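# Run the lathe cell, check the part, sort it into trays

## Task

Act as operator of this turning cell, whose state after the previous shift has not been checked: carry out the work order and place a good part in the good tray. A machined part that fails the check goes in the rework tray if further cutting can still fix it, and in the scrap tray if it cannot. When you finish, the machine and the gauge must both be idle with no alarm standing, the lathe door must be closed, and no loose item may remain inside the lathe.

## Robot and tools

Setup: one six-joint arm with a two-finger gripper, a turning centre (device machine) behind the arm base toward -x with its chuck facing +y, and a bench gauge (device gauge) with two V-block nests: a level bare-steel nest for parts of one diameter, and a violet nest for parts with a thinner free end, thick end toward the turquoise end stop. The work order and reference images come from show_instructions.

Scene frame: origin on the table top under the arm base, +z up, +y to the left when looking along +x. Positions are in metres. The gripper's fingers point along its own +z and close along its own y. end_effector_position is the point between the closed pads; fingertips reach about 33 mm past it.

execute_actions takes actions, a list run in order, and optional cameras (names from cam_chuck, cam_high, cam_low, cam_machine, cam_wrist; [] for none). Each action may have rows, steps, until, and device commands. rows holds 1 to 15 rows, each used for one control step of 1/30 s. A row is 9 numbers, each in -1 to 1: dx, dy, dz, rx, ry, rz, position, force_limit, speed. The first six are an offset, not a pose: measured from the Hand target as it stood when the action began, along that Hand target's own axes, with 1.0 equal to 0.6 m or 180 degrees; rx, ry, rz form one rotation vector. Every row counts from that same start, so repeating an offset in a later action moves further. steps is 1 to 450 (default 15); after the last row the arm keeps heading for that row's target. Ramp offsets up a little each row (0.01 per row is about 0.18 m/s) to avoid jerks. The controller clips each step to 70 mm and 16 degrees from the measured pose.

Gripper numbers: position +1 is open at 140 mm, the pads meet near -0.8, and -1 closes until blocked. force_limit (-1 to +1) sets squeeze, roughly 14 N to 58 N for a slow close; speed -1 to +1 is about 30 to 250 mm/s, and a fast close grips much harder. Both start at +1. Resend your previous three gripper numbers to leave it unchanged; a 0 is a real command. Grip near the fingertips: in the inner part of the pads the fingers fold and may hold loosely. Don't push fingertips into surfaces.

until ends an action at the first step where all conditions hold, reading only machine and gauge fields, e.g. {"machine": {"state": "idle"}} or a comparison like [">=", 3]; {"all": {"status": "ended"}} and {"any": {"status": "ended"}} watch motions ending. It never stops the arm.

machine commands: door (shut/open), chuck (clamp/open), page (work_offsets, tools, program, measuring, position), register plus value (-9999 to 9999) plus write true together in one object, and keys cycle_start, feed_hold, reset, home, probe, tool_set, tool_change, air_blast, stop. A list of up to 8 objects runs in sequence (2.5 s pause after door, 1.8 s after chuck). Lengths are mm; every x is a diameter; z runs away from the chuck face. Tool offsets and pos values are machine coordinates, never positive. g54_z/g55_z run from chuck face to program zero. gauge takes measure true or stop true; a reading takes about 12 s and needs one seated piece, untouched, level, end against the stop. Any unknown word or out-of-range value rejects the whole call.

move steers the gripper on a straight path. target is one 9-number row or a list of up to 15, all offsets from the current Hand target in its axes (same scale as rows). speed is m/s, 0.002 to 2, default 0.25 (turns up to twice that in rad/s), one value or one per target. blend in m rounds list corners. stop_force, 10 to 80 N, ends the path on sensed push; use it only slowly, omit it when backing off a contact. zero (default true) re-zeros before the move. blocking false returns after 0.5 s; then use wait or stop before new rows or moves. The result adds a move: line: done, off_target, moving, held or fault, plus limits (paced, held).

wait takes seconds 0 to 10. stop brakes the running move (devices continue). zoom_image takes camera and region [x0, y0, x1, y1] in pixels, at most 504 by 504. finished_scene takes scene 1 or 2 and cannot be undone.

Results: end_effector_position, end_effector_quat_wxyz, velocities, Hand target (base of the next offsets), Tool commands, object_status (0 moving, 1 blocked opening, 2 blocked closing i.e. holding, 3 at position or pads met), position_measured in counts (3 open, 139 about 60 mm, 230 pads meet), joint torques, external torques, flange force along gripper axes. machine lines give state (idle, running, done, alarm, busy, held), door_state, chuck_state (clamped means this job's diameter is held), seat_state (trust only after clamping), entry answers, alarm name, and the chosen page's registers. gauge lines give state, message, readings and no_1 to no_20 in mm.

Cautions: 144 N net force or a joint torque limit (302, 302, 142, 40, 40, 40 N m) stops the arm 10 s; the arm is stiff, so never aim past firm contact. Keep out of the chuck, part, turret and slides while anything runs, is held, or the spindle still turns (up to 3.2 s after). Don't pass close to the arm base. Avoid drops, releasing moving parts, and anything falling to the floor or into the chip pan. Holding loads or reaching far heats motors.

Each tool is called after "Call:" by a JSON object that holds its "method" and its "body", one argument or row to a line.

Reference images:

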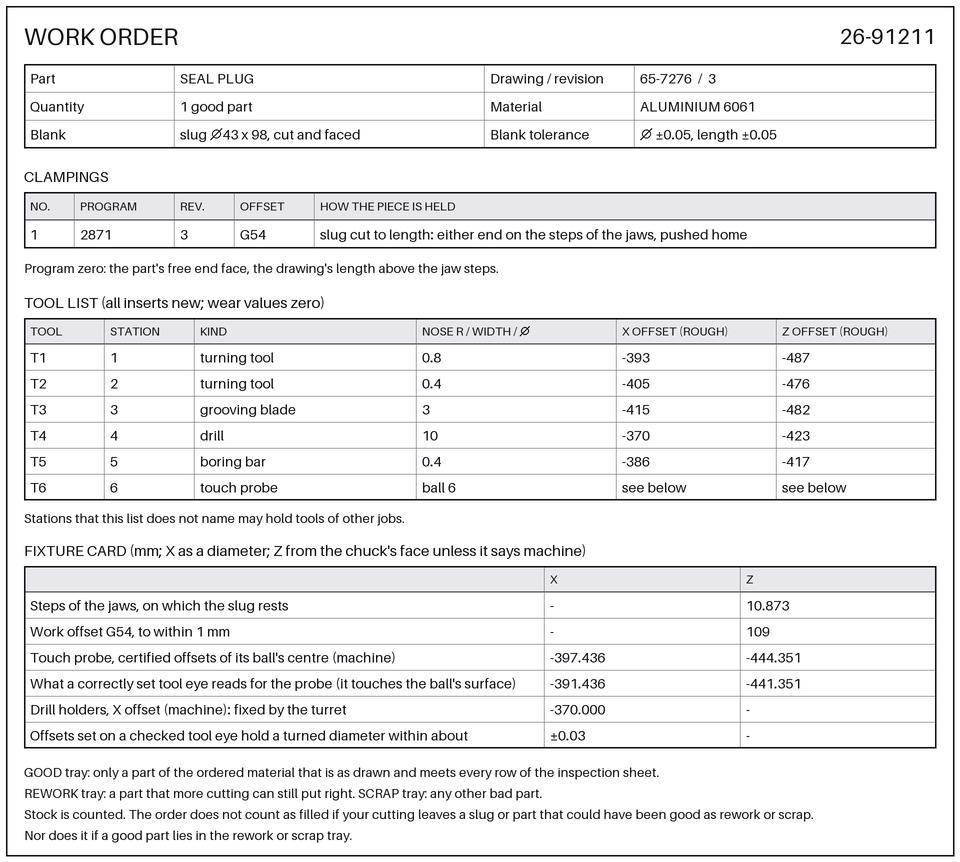

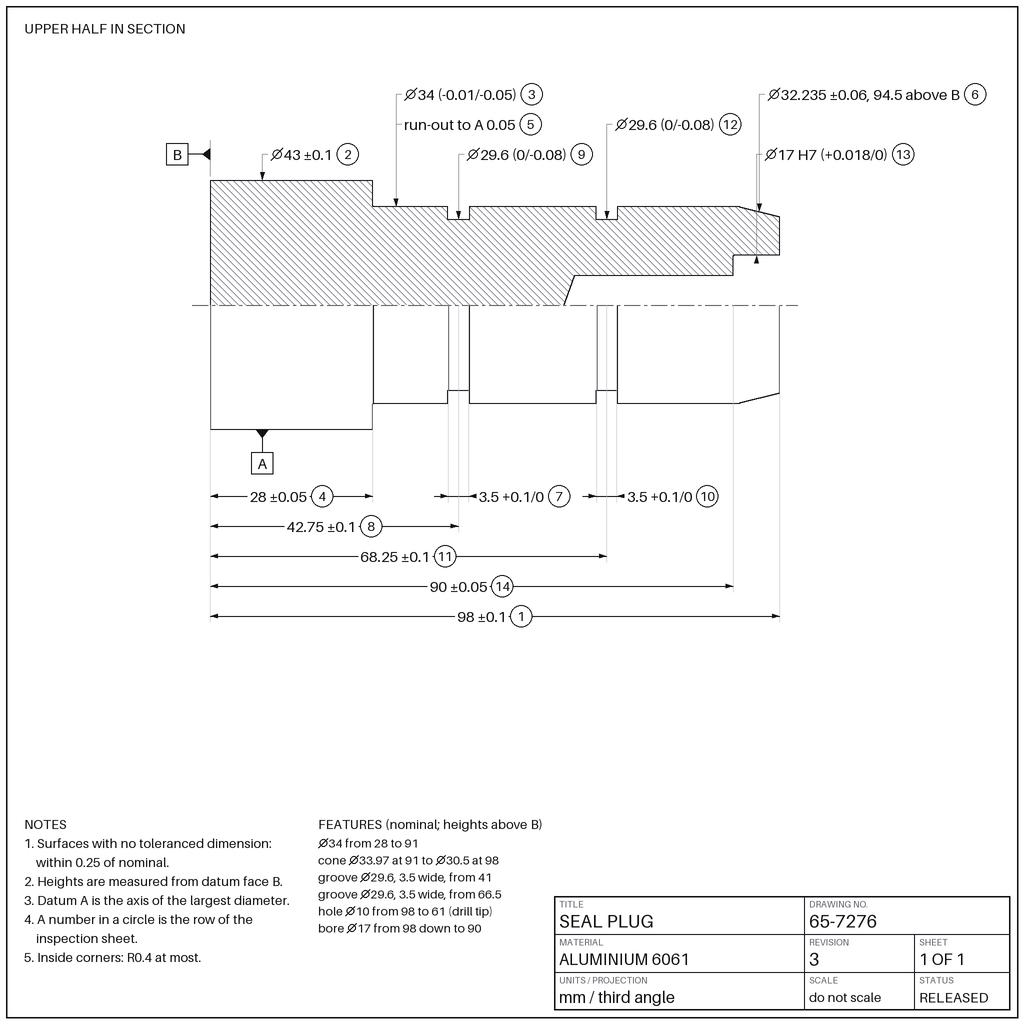

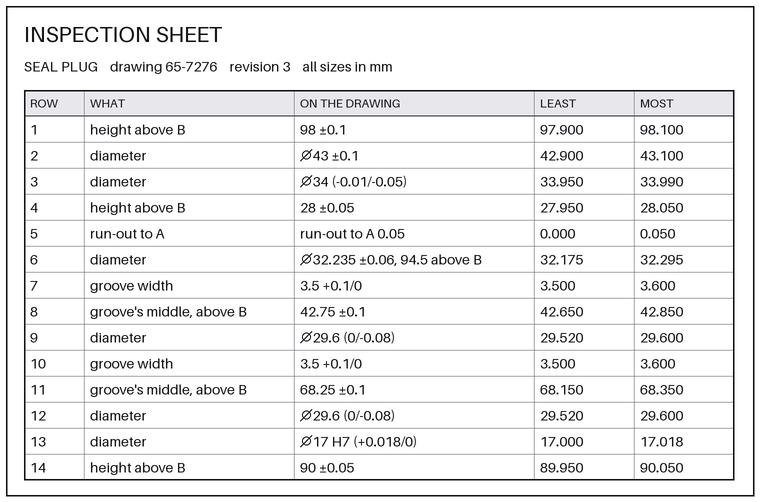

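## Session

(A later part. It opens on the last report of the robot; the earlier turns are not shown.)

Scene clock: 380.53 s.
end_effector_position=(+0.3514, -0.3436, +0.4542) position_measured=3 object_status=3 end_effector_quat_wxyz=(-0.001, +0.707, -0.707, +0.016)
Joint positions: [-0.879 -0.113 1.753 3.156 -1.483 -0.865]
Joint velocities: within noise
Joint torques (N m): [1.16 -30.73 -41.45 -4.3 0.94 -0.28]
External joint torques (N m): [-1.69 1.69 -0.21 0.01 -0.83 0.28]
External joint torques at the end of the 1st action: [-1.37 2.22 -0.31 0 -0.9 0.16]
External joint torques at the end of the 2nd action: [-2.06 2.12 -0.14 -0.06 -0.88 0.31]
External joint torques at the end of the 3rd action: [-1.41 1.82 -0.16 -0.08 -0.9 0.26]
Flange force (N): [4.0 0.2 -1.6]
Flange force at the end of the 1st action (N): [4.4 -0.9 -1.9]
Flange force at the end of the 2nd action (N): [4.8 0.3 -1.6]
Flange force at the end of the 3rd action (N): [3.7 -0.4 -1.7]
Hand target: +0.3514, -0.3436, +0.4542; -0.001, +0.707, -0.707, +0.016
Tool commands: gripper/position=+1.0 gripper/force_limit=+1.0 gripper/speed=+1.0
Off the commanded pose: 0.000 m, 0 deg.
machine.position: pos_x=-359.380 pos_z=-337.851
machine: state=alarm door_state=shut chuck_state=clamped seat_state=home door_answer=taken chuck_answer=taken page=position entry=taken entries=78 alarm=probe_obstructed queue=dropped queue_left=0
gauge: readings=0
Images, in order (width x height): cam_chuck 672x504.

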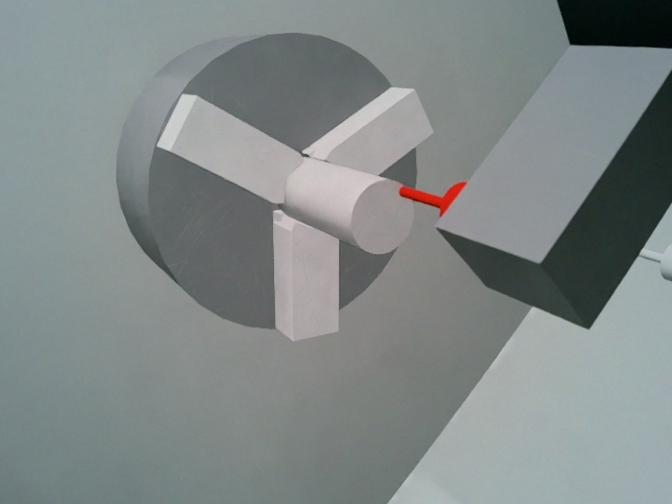

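Call:
{"method": "execute_actions", "body": {
  "actions": [
    {"machine":[{"page":"program"},{"reset":true},{"home":true},{"door":"open"}],"steps":15},
    {"steps":300,"until":{"machine":{"door_state":"open"}}}
  ]
}}

Scene clock: 391.97 s.
end_effector_position=(+0.3514, -0.3436, +0.4542) position_measured=3 object_status=3 end_effector_quat_wxyz=(-0.001, +0.707, -0.707, +0.016)
Joint positions: [-0.879 -0.113 1.753 3.156 -1.483 -0.865]
Joint velocities: within noise
Joint torques (N m): [1.23 -31.53 -41.73 -4.24 0.9 -0.24]
External joint torques (N m): [-1.84 2.46 0.06 -0.06 -0.79 0.24]
External joint torques at the end of the 1st action: [-1.39 2.29 -0.09 -0.02 -0.97 0.28]
Flange force (N): [4.8 -0.2 -1.0]
Flange force at the end of the 1st action (N): [4.1 -0.9 -1.6]
Hand target: +0.3514, -0.3436, +0.4542; -0.001, +0.707, -0.707, +0.016
Tool commands: gripper/position=+1.0 gripper/force_limit=+1.0 gripper/speed=+1.0
Off the commanded pose: 0.000 m, 0 deg.
machine.program: program=+2871 tool_call=+6 tool_in_place=+6 program_revision=+3 program_offset=+54 load_peak=+9 stored1_number=+2871 stored1_revision=+3 stored2_number=+6563 stored2_revision=+6 stored3_number=+8716 stored3_revision=+5 stored4_number=+0 stored4_revision=+0 cycles=+1
machine: state=done door_state=shut chuck_state=clamped seat_state=home door_answer=refused_cycle_runs chuck_answer=taken page=program entry=taken entries=80 alarm=no_alarm refusals=1 queue=dropped queue_left=0
gauge: readings=0

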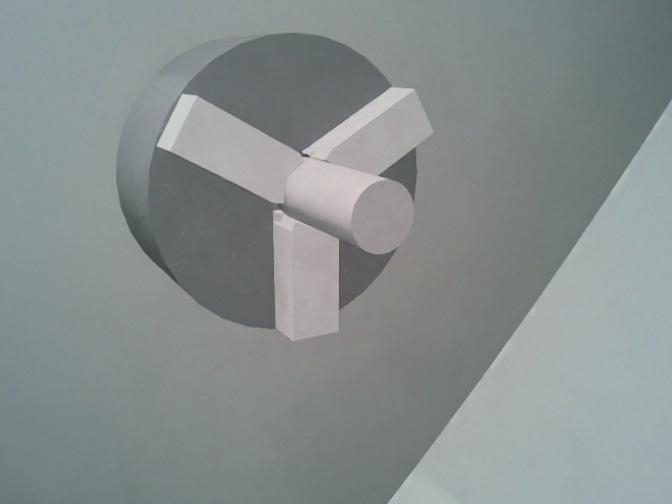

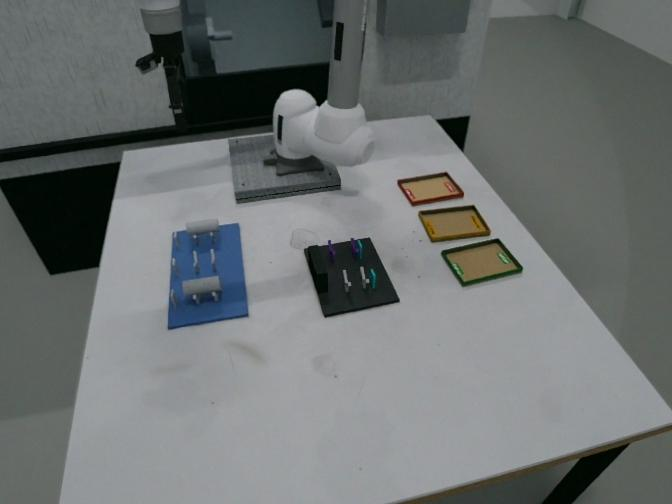

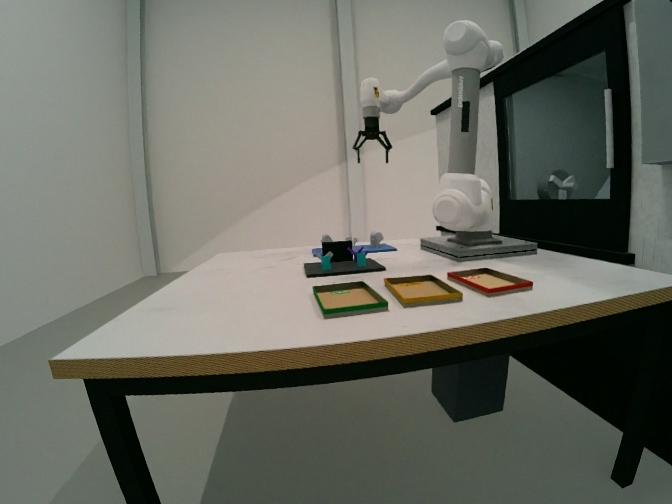

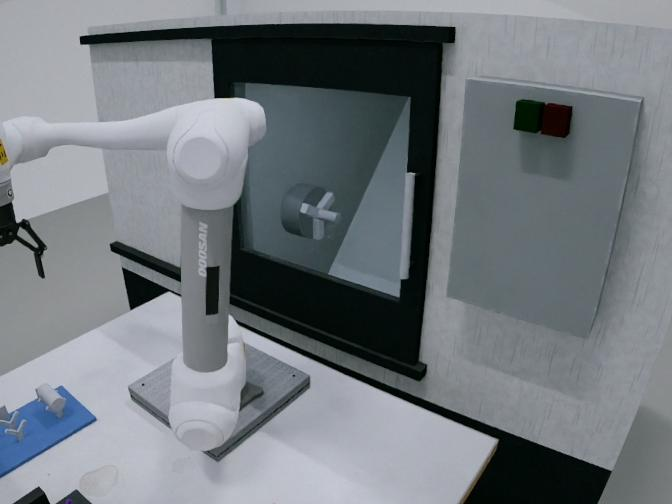

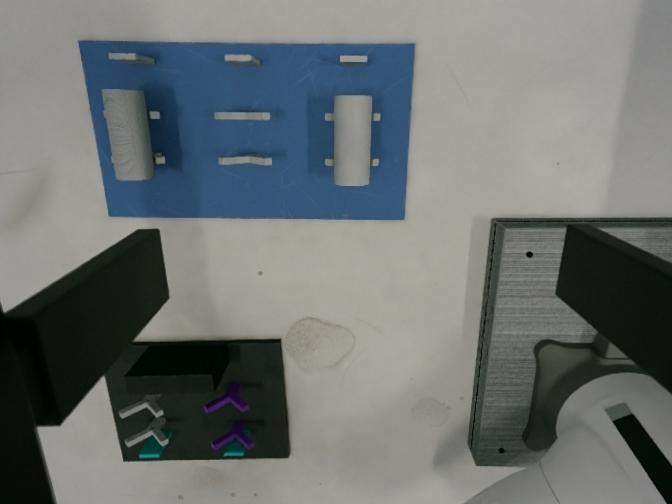

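Call:
{"method": "execute_actions", "body": {
  "actions": [
    {"machine":{"door":"open"},"steps":10}
  ],
  "cameras": []
}}

Call:
{"method": "move", "body": {
  "target": [
    [0.1, 0.35, -0.07, 0, 0.354, 0.354, 1, 1, 1],
    [0.178, 0.668, -0.077, 0, 0.7071, 0.7071, 1, 1, 1]
  ],
  "speed": 0.4,
  "blend": [0.05, 0]
}}

Scene clock: 393.70 s.
end_effector_position=(+0.3514, -0.3436, +0.4542) position_measured=3 object_status=3 end_effector_quat_wxyz=(-0.001, +0.707, -0.707, +0.016)
Joint positions: [-0.879 -0.113 1.753 3.156 -1.483 -0.865]
Joint velocities: within noise
Joint torques (N m): [0.71 -30.78 -41.48 -4.2 0.99 -0.25]
External joint torques (N m): [-1.3 1.78 -0.17 -0.09 -0.89 0.25]
Flange force (N): [3.5 -0.5 -1.7]
Hand target: +0.3514, -0.3436, +0.4542; -0.001, +0.707, -0.707, +0.016
Tool commands: gripper/position=+1.0 gripper/force_limit=+1.0 gripper/speed=+1.0
Off the commanded pose: 0.000 m, 0 deg.
machine.program: program=+2871 tool_call=+6 tool_in_place=+6 program_revision=+3 program_offset=+54 load_peak=+9 stored1_number=+2871 stored1_revision=+3 stored2_number=+6563 stored2_revision=+6 stored3_number=+8716 stored3_revision=+5 stored4_number=+0 stored4_revision=+0 cycles=+1
machine: state=done door_state=between chuck_state=clamped seat_state=home door_answer=taken chuck_answer=taken page=program entry=taken entries=80 alarm=no_alarm refusals=1 queue=running queue_left=0
gauge: readings=0
No camera images: "cameras" was empty.

Scene clock: 398.10 s.
end_effector_position=(-0.0503, -0.4499, +0.4933) position_measured=3 object_status=3 end_effector_quat_wxyz=(+0.489, -0.511, -0.501, +0.500)
Joint positions: [-1.097 0.129 2.06 1.89 -1.947 2.262]
Joint velocities: within noise
Joint torques (N m): [0.89 -49.53 -35.24 -2.98 -0.73 -0.31]
External joint torques (N m): [-1.65 2.28 0.05 -0.02 -0.94 0.26]
Flange force (N): [-3.6 2.4 -0.3]
Hand target: -0.0503, -0.4499, +0.4933; +0.489, -0.511, -0.501, +0.500
Off the commanded pose: 0.000 m, 0 deg.
machine.program: program=+2871 tool_call=+6 tool_in_place=+6 program_revision=+3 program_offset=+54 load_peak=+9 stored1_number=+2871 stored1_revision=+3 stored2_number=+6563 stored2_revision=+6 stored3_number=+8716 stored3_revision=+5 stored4_number=+0 stored4_revision=+0 cycles=+1
machine: state=done door_state=open chuck_state=clamped seat_state=home door_answer=taken chuck_answer=taken page=program entry=taken entries=80 alarm=no_alarm refusals=1 queue=done queue_left=0
gauge: readings=0
move: done

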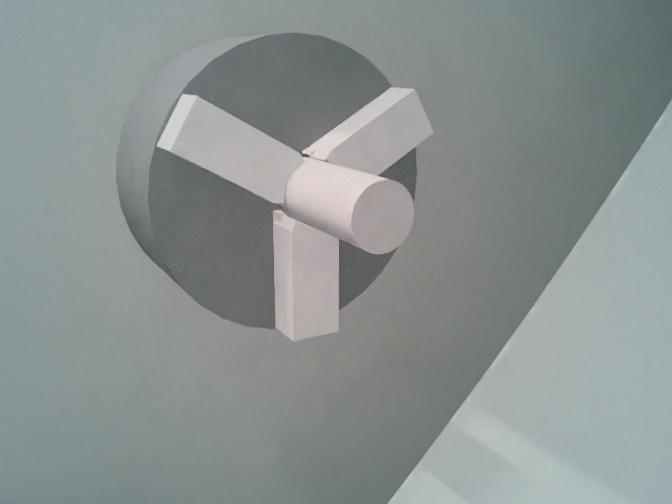

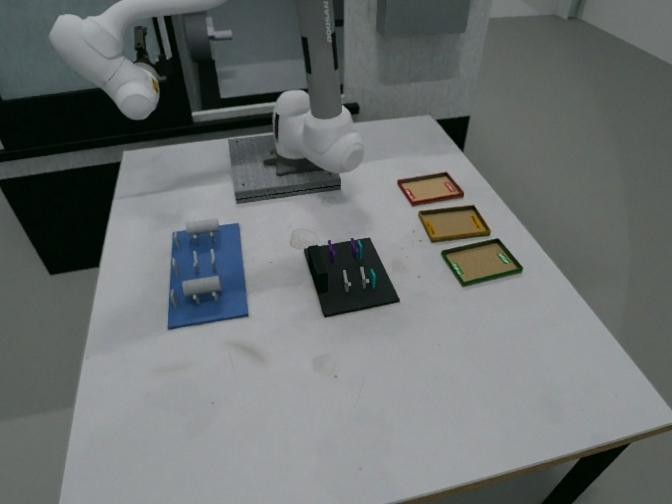

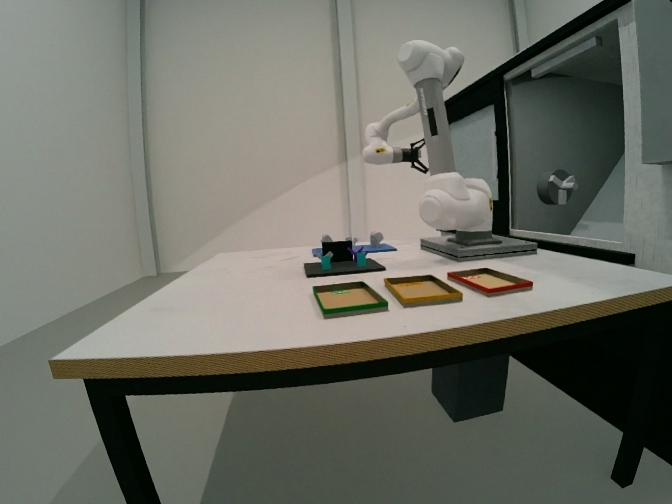

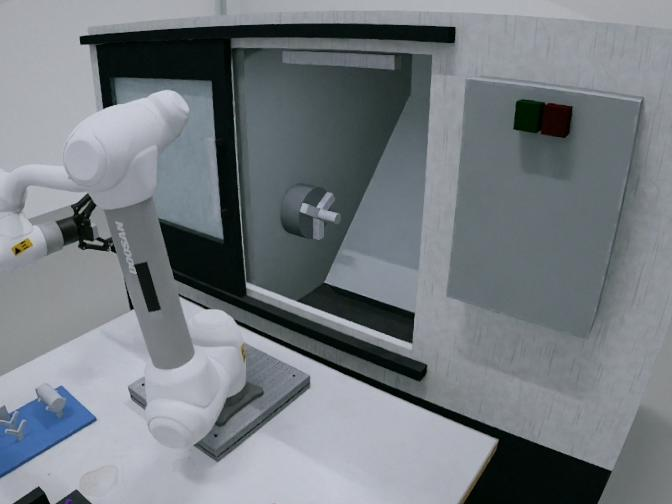

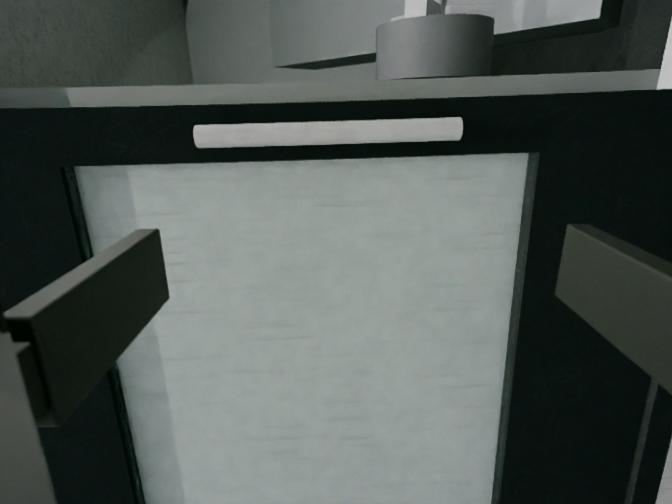

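Call:
{"method": "move", "body": {
  "target": [0.3, 0, 0, 0, 0, 0, 1, 1, 1],
  "speed": 0.3
}}

Scene clock: 399.40 s.
end_effector_position=(-0.0504, -0.2699, +0.4895) position_measured=3 object_status=3 end_effector_quat_wxyz=(+0.489, -0.511, -0.501, +0.500)
Joint positions: [-0.879 -0.096 2.294 2.055 -2.108 2.347]
Joint velocities: within noise
Joint torques (N m): [0.67 -24.77 -33.9 -3.24 -1 -0.29]
External joint torques (N m): [-1.19 1.35 -0.45 0.01 -0.85 0.24]
Flange force (N): [-2.9 0.9 -1.2]
Hand target: -0.0504, -0.2699, +0.4895; +0.489, -0.511, -0.501, +0.500
Off the commanded pose: 0.000 m, 0 deg.
machine.program: program=+2871 tool_call=+6 tool_in_place=+6 program_revision=+3 program_offset=+54 load_peak=+9 stored1_number=+2871 stored1_revision=+3 stored2_number=+6563 stored2_revision=+6 stored3_number=+8716 stored3_revision=+5 stored4_number=+0 stored4_revision=+0 cycles=+1
machine: state=done door_state=open chuck_state=clamped seat_state=home door_answer=taken chuck_answer=taken page=program entry=taken entries=80 alarm=no_alarm refusals=1 queue=done queue_left=0
gauge: readings=0
move: done

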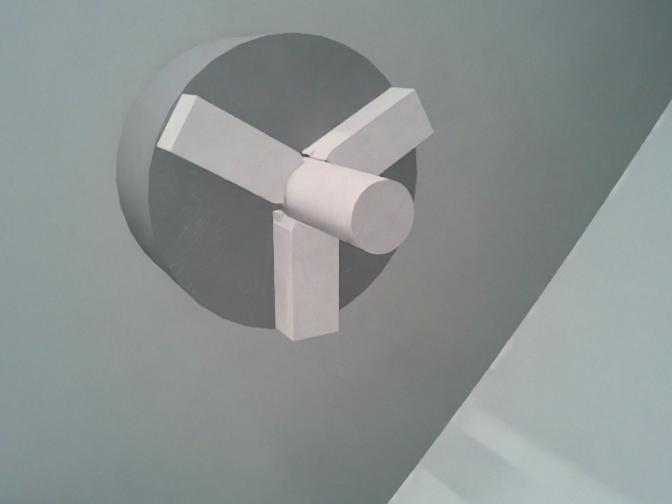

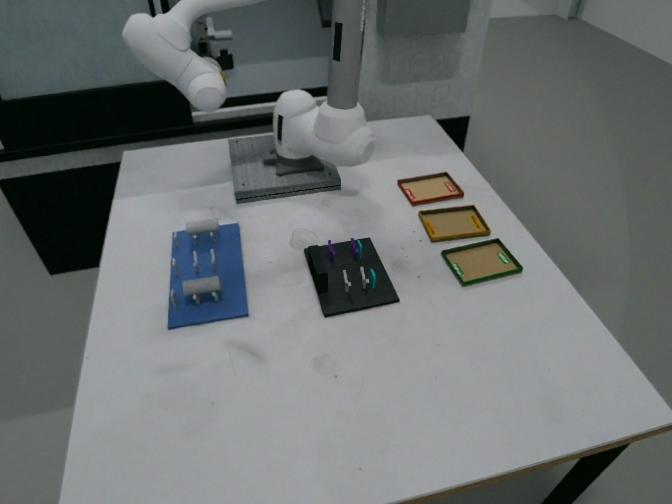

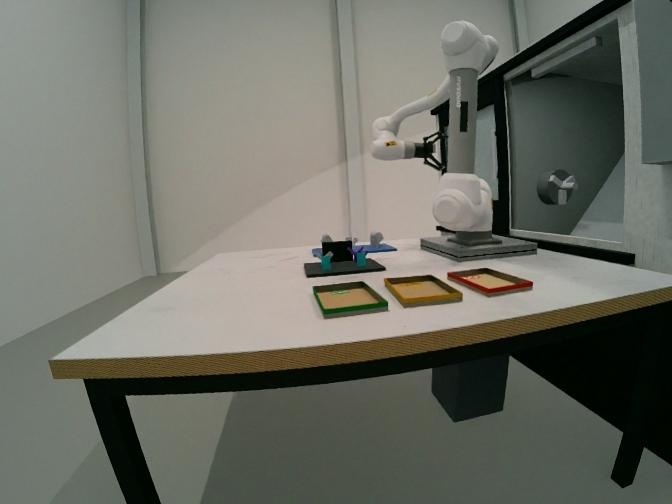

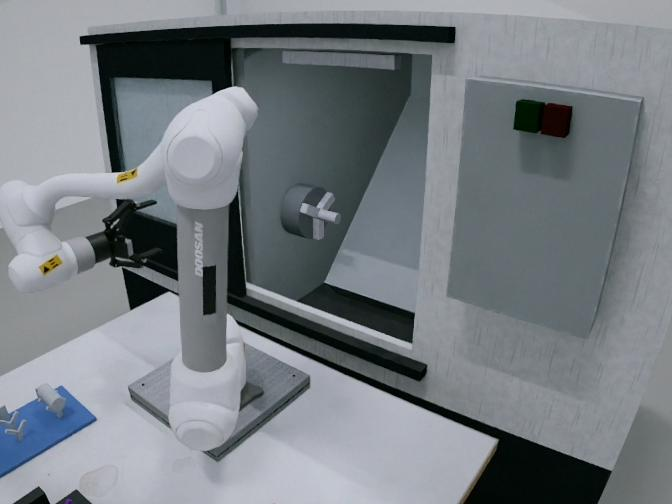

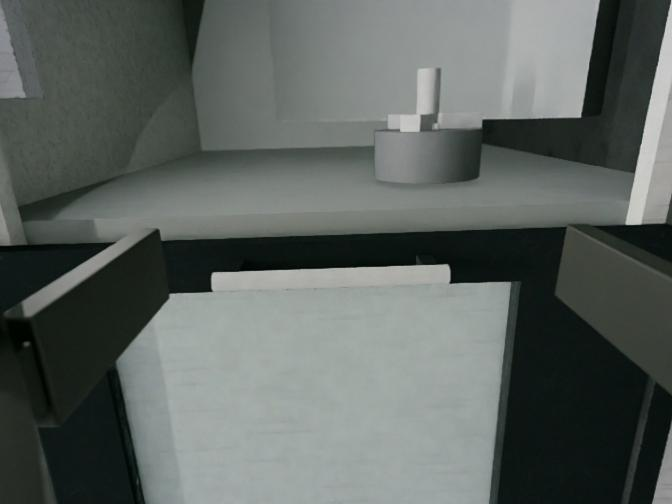

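Call:
{"method": "move", "body": {
  "target": [
    [-0.2, 0.0, 0.12, 0, 0, 0, 1, 1, 1],
    [-0.1, 0.12, 0.5, 0, 0, 0, 1, 1, 1]
  ],
  "speed": 0.3,
  "blend": [0.05, 0]
}}

Scene clock: 403.17 s.
end_effector_position=(-0.3486, -0.3318, +0.4119) position_measured=3 object_status=3 end_effector_quat_wxyz=(+0.489, -0.511, -0.501, +0.500)
Joint positions: [-1.737 -0.076 2.464 1.476 -1.449 2.397]
Joint velocities: within noise
Joint torques (N m): [0.81 -24.79 -32.17 -1.6 -1.05 -0.27]
External joint torques (N m): [-1.15 1.65 -0.17 0.01 -0.89 0.22]
Flange force (N): [-3.0 3.8 1.9]
Hand target: -0.3486, -0.3318, +0.4119; +0.489, -0.511, -0.501, +0.500
Off the commanded pose: 0.000 m, 0 deg.
machine.program: program=+2871 tool_call=+6 tool_in_place=+6 program_revision=+3 program_offset=+54 load_peak=+9 stored1_number=+2871 stored1_revision=+3 stored2_number=+6563 stored2_revision=+6 stored3_number=+8716 stored3_revision=+5 stored4_number=+0 stored4_revision=+0 cycles=+1
machine: state=done door_state=open chuck_state=clamped seat_state=home door_answer=taken chuck_answer=taken page=program entry=taken entries=80 alarm=no_alarm refusals=1 queue=done queue_left=0
gauge: readings=0
move: done

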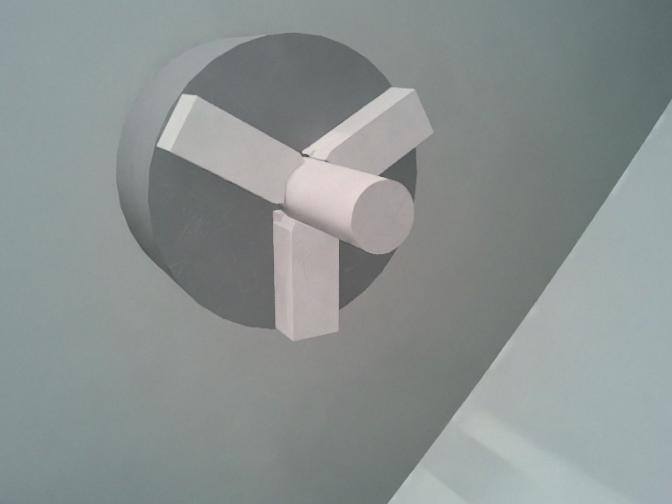

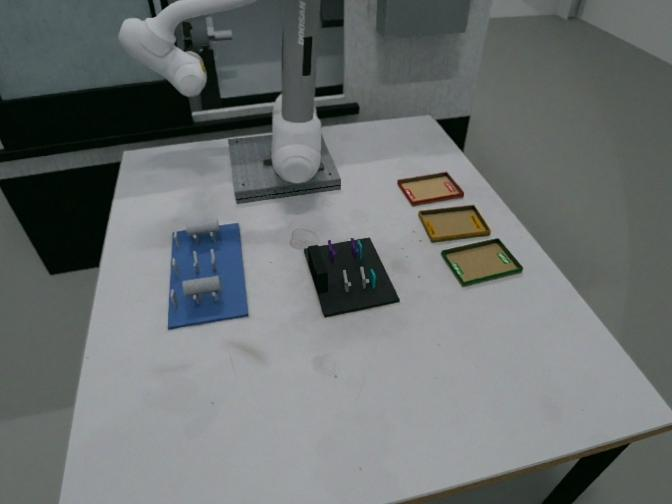

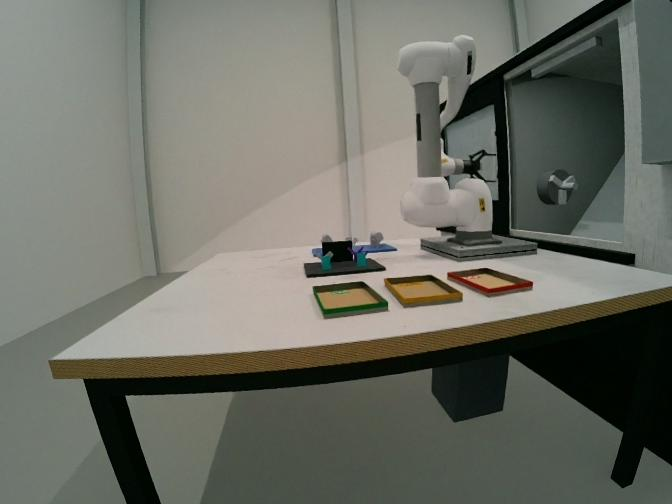

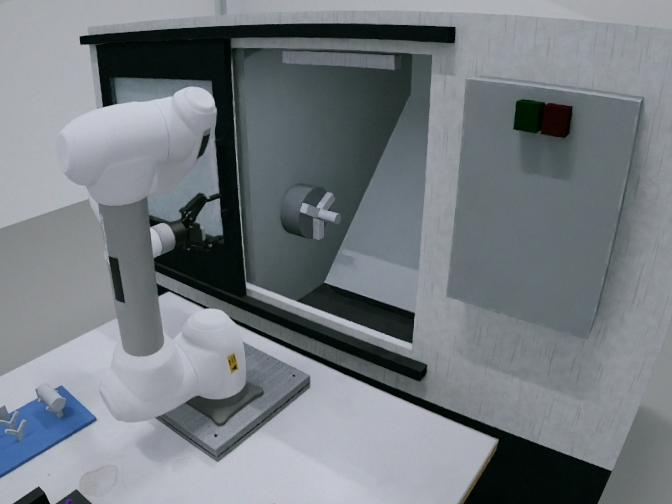

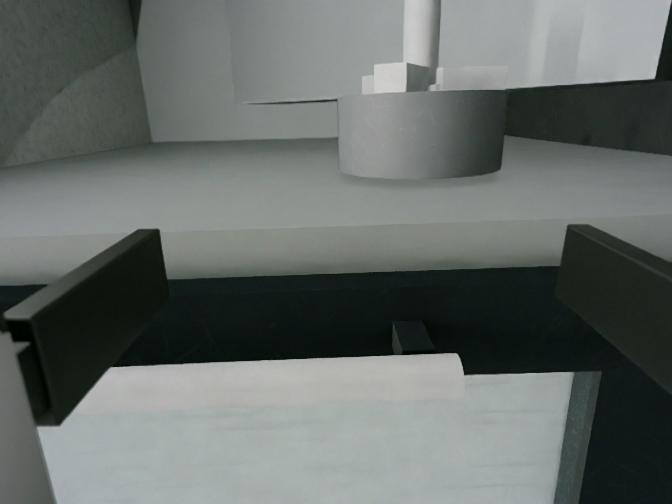

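Call:
{"method": "move", "body": {
  "target": [
    [0.12, 0.05, 0.1, 0, 0, 0, 1, 1, 1],
    [0.15, 0.12, 0.42, 0, 0, 0, 1, 1, 1]
  ],
  "speed": 0.25,
  "blend": [0.03, 0],
  "cameras": ["cam_wrist","cam_machine","cam_chuck"]
}}

Scene clock: 407.17 s.
end_effector_position=(-0.5989, -0.2437, +0.3322) position_measured=3 object_status=3 end_effector_quat_wxyz=(+0.489, -0.511, -0.501, +0.500)
Joint positions: [-2.503 0.13 2.483 0.733 -1.136 2.802]
Joint velocities: within noise
Joint torques (N m): [2.05 -41.46 -25.86 0.77 -1.61 -0.27]
External joint torques (N m): [-1.9 3.2 -0.03 -0.05 -0.9 0.22]
Flange force (N): [1.1 9.6 6.1]
Hand target: -0.5990, -0.2436, +0.3321; +0.489, -0.511, -0.501, +0.500
Off the commanded pose: 0.000 m, 0 deg.
machine.program: program=+2871 tool_call=+6 tool_in_place=+6 program_revision=+3 program_offset=+54 load_peak=+9 stored1_number=+2871 stored1_revision=+3 stored2_number=+6563 stored2_revision=+6 stored3_number=+8716 stored3_revision=+5 stored4_number=+0 stored4_revision=+0 cycles=+1
machine: state=done door_state=open chuck_state=clamped seat_state=home door_answer=taken chuck_answer=taken page=program entry=taken entries=80 alarm=no_alarm refusals=1 queue=done queue_left=0
gauge: readings=0
move: done
Images, in order (width x height): cam_chuck 672x504, cam_machine 672x504, cam_wrist 672x504.

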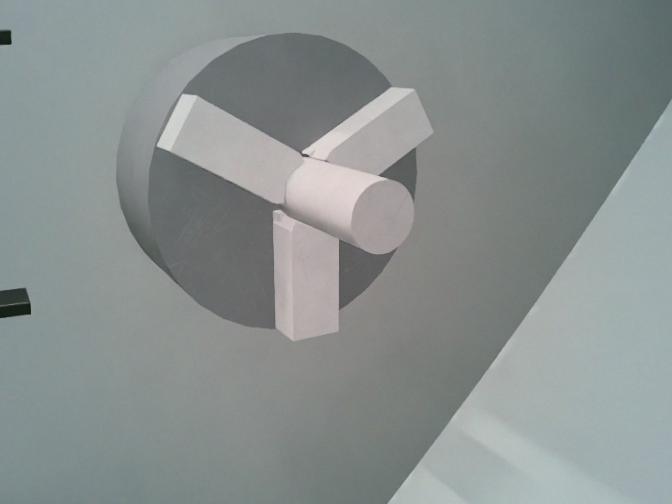

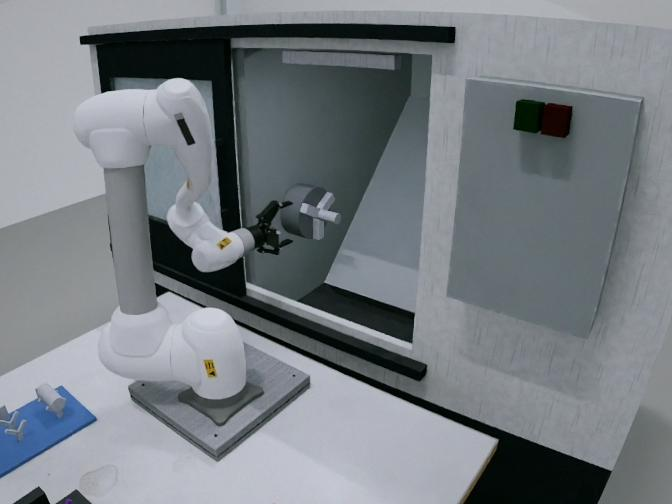

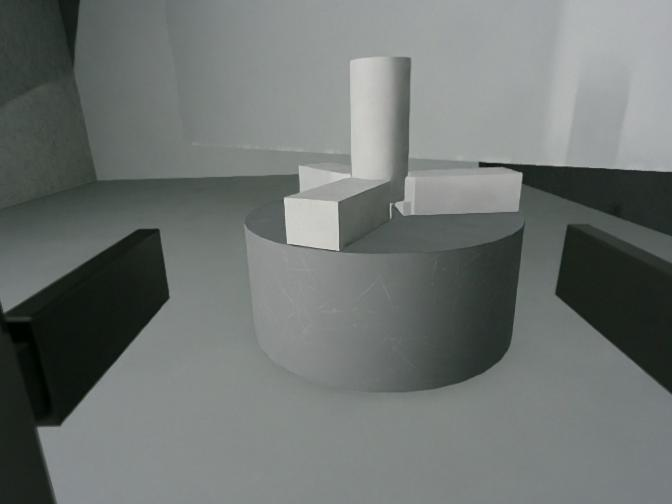

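Call:
{"method": "move", "body": {
  "target": [0.034, 0.053, 0.15, 0, 0, 0, 1, 1, 1],
  "speed": 0.15,
  "cameras": ["cam_wrist","cam_machine","cam_chuck"]
}}

Scene clock: 409.03 s.
end_effector_position=(-0.6882, -0.2241, +0.2979) position_measured=3 object_status=3 end_effector_quat_wxyz=(+0.489, -0.511, -0.501, +0.500)
Joint positions: [-2.67 0.275 2.398 0.541 -1.136 2.912]
Joint velocities: within noise
Joint torques (N m): [2.16 -53.57 -23.18 1.07 -1.65 -0.3]
External joint torques (N m): [-1.77 3 -0.24 -0.03 -0.95 0.26]
Flange force (N): [2.0 8.6 4.6]
Hand target: -0.6882, -0.2240, +0.2978; +0.489, -0.511, -0.501, +0.500
Off the commanded pose: 0.000 m, 0 deg.
machine.program: program=+2871 tool_call=+6 tool_in_place=+6 program_revision=+3 program_offset=+54 load_peak=+9 stored1_number=+2871 stored1_revision=+3 stored2_number=+6563 stored2_revision=+6 stored3_number=+8716 stored3_revision=+5 stored4_number=+0 stored4_revision=+0 cycles=+1
machine: state=done door_state=open chuck_state=clamped seat_state=home door_answer=taken chuck_answer=taken page=program entry=taken entries=80 alarm=no_alarm refusals=1 queue=done queue_left=0
gauge: readings=0
move: done
Images, in order (width x height): cam_chuck 672x504, cam_machine 672x504, cam_wrist 672x504.

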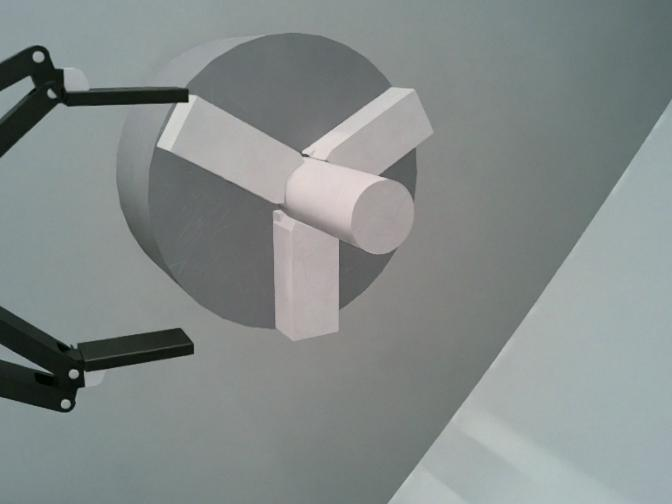

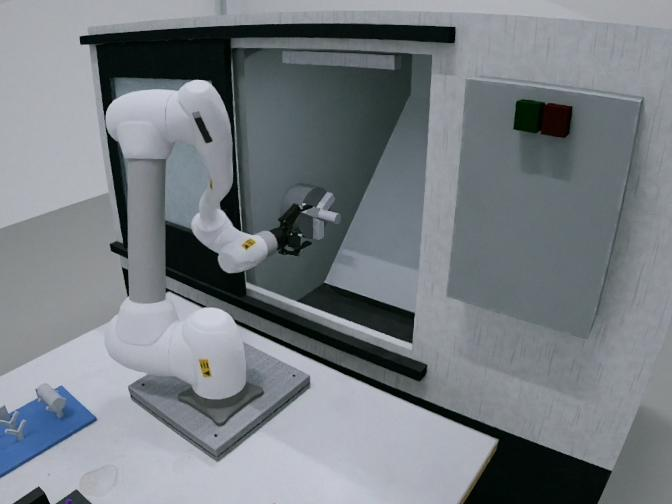

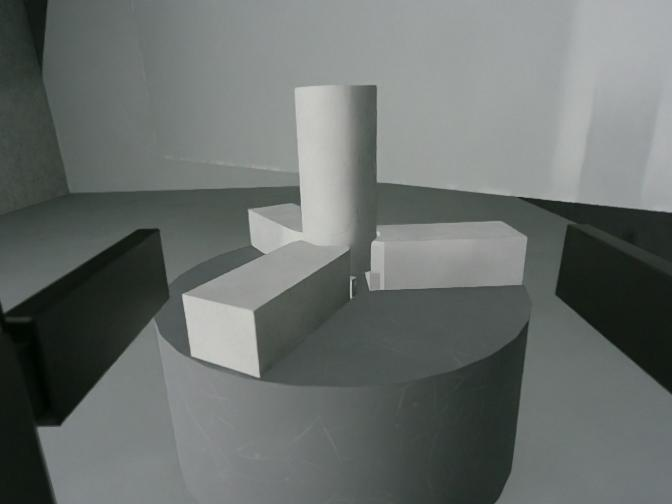

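Call:
{"method": "move", "body": {
  "target": [0.015, 0, 0.155, 0, 0, 0, 1, 1, 1],
  "speed": 0.1,
  "cameras": ["cam_wrist","cam_machine","cam_chuck"]
}}

Scene clock: 420.07 s.
end_effector_position=(-0.6985, -0.2239, +0.2974) position_measured=3 object_status=3 end_effector_quat_wxyz=(+0.488, -0.510, -0.502, +0.500)
Joint positions: [-2.684 0.285 2.383 0.524 -1.128 2.915]
Joint velocities: within noise
Joint torques (N m): [-25.1 -34.82 -42.24 11.71 -1.69 -0.36]
External joint torques (N m): [25.43 -16.73 18.68 -10.61 -0.92 0.31]
External joint torques when the fault began: [37.12 -33.62 27.01 -15.58 -0.82 0.07]
Flange force (N): [-1.0 -17.1 -61.5]
Flange force when the fault began (N): [3.3 -45.6 -97.9]
Hand target: -0.6985, -0.2239, +0.2974; +0.488, -0.510, -0.502, +0.500 (not the last commanded pose)
Tool commands: gripper/position=+1.0 gripper/force_limit=+1.0 gripper/speed=+1.0
Off the commanded pose: 0.083 m, 0 deg.
FORCE FAULT: contact force on the arm reached its limit, and the arm stopped for 10 seconds. The contact can be on any part of the arm, not only on its tool. The arm's remaining commands of this call were not run. The arm's target is now where it stood when the stop ended, not its last command. The arm accepts commands again.
machine.program: program=+2871 tool_call=+6 tool_in_place=+6 program_revision=+3 program_offset=+54 load_peak=+9 stored1_number=+2871 stored1_revision=+3 stored2_number=+6563 stored2_revision=+6 stored3_number=+8716 stored3_revision=+5 stored4_number=+0 stored4_revision=+0 cycles=+1
machine: state=done door_state=open chuck_state=clamped seat_state=home door_answer=taken chuck_answer=taken page=program entry=taken entries=80 alarm=no_alarm refusals=1 queue=done queue_left=0
gauge: readings=0
move: fault
Images, in order (width x height): cam_chuck 672x504, cam_machine 672x504, cam_wrist 672x504.

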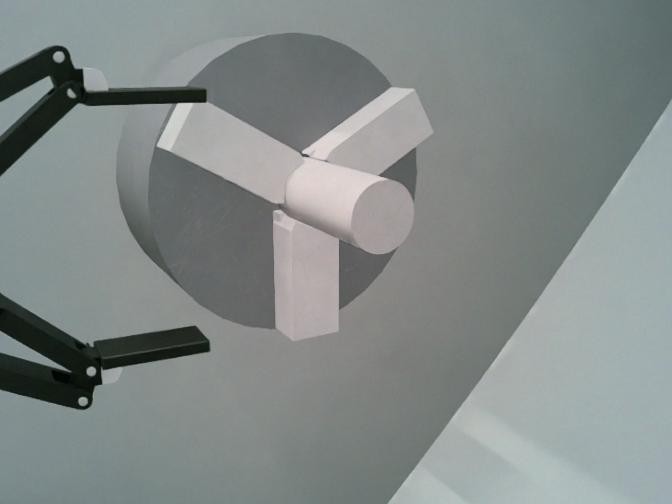

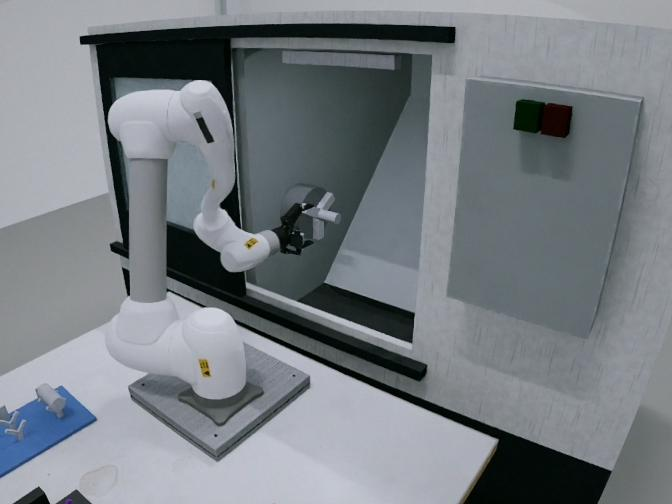

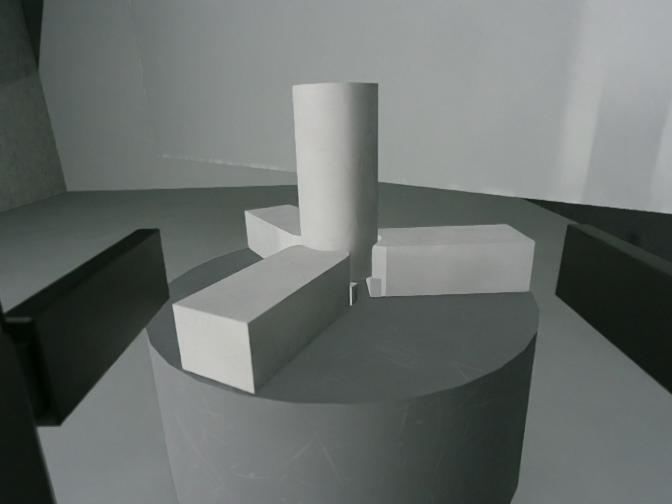

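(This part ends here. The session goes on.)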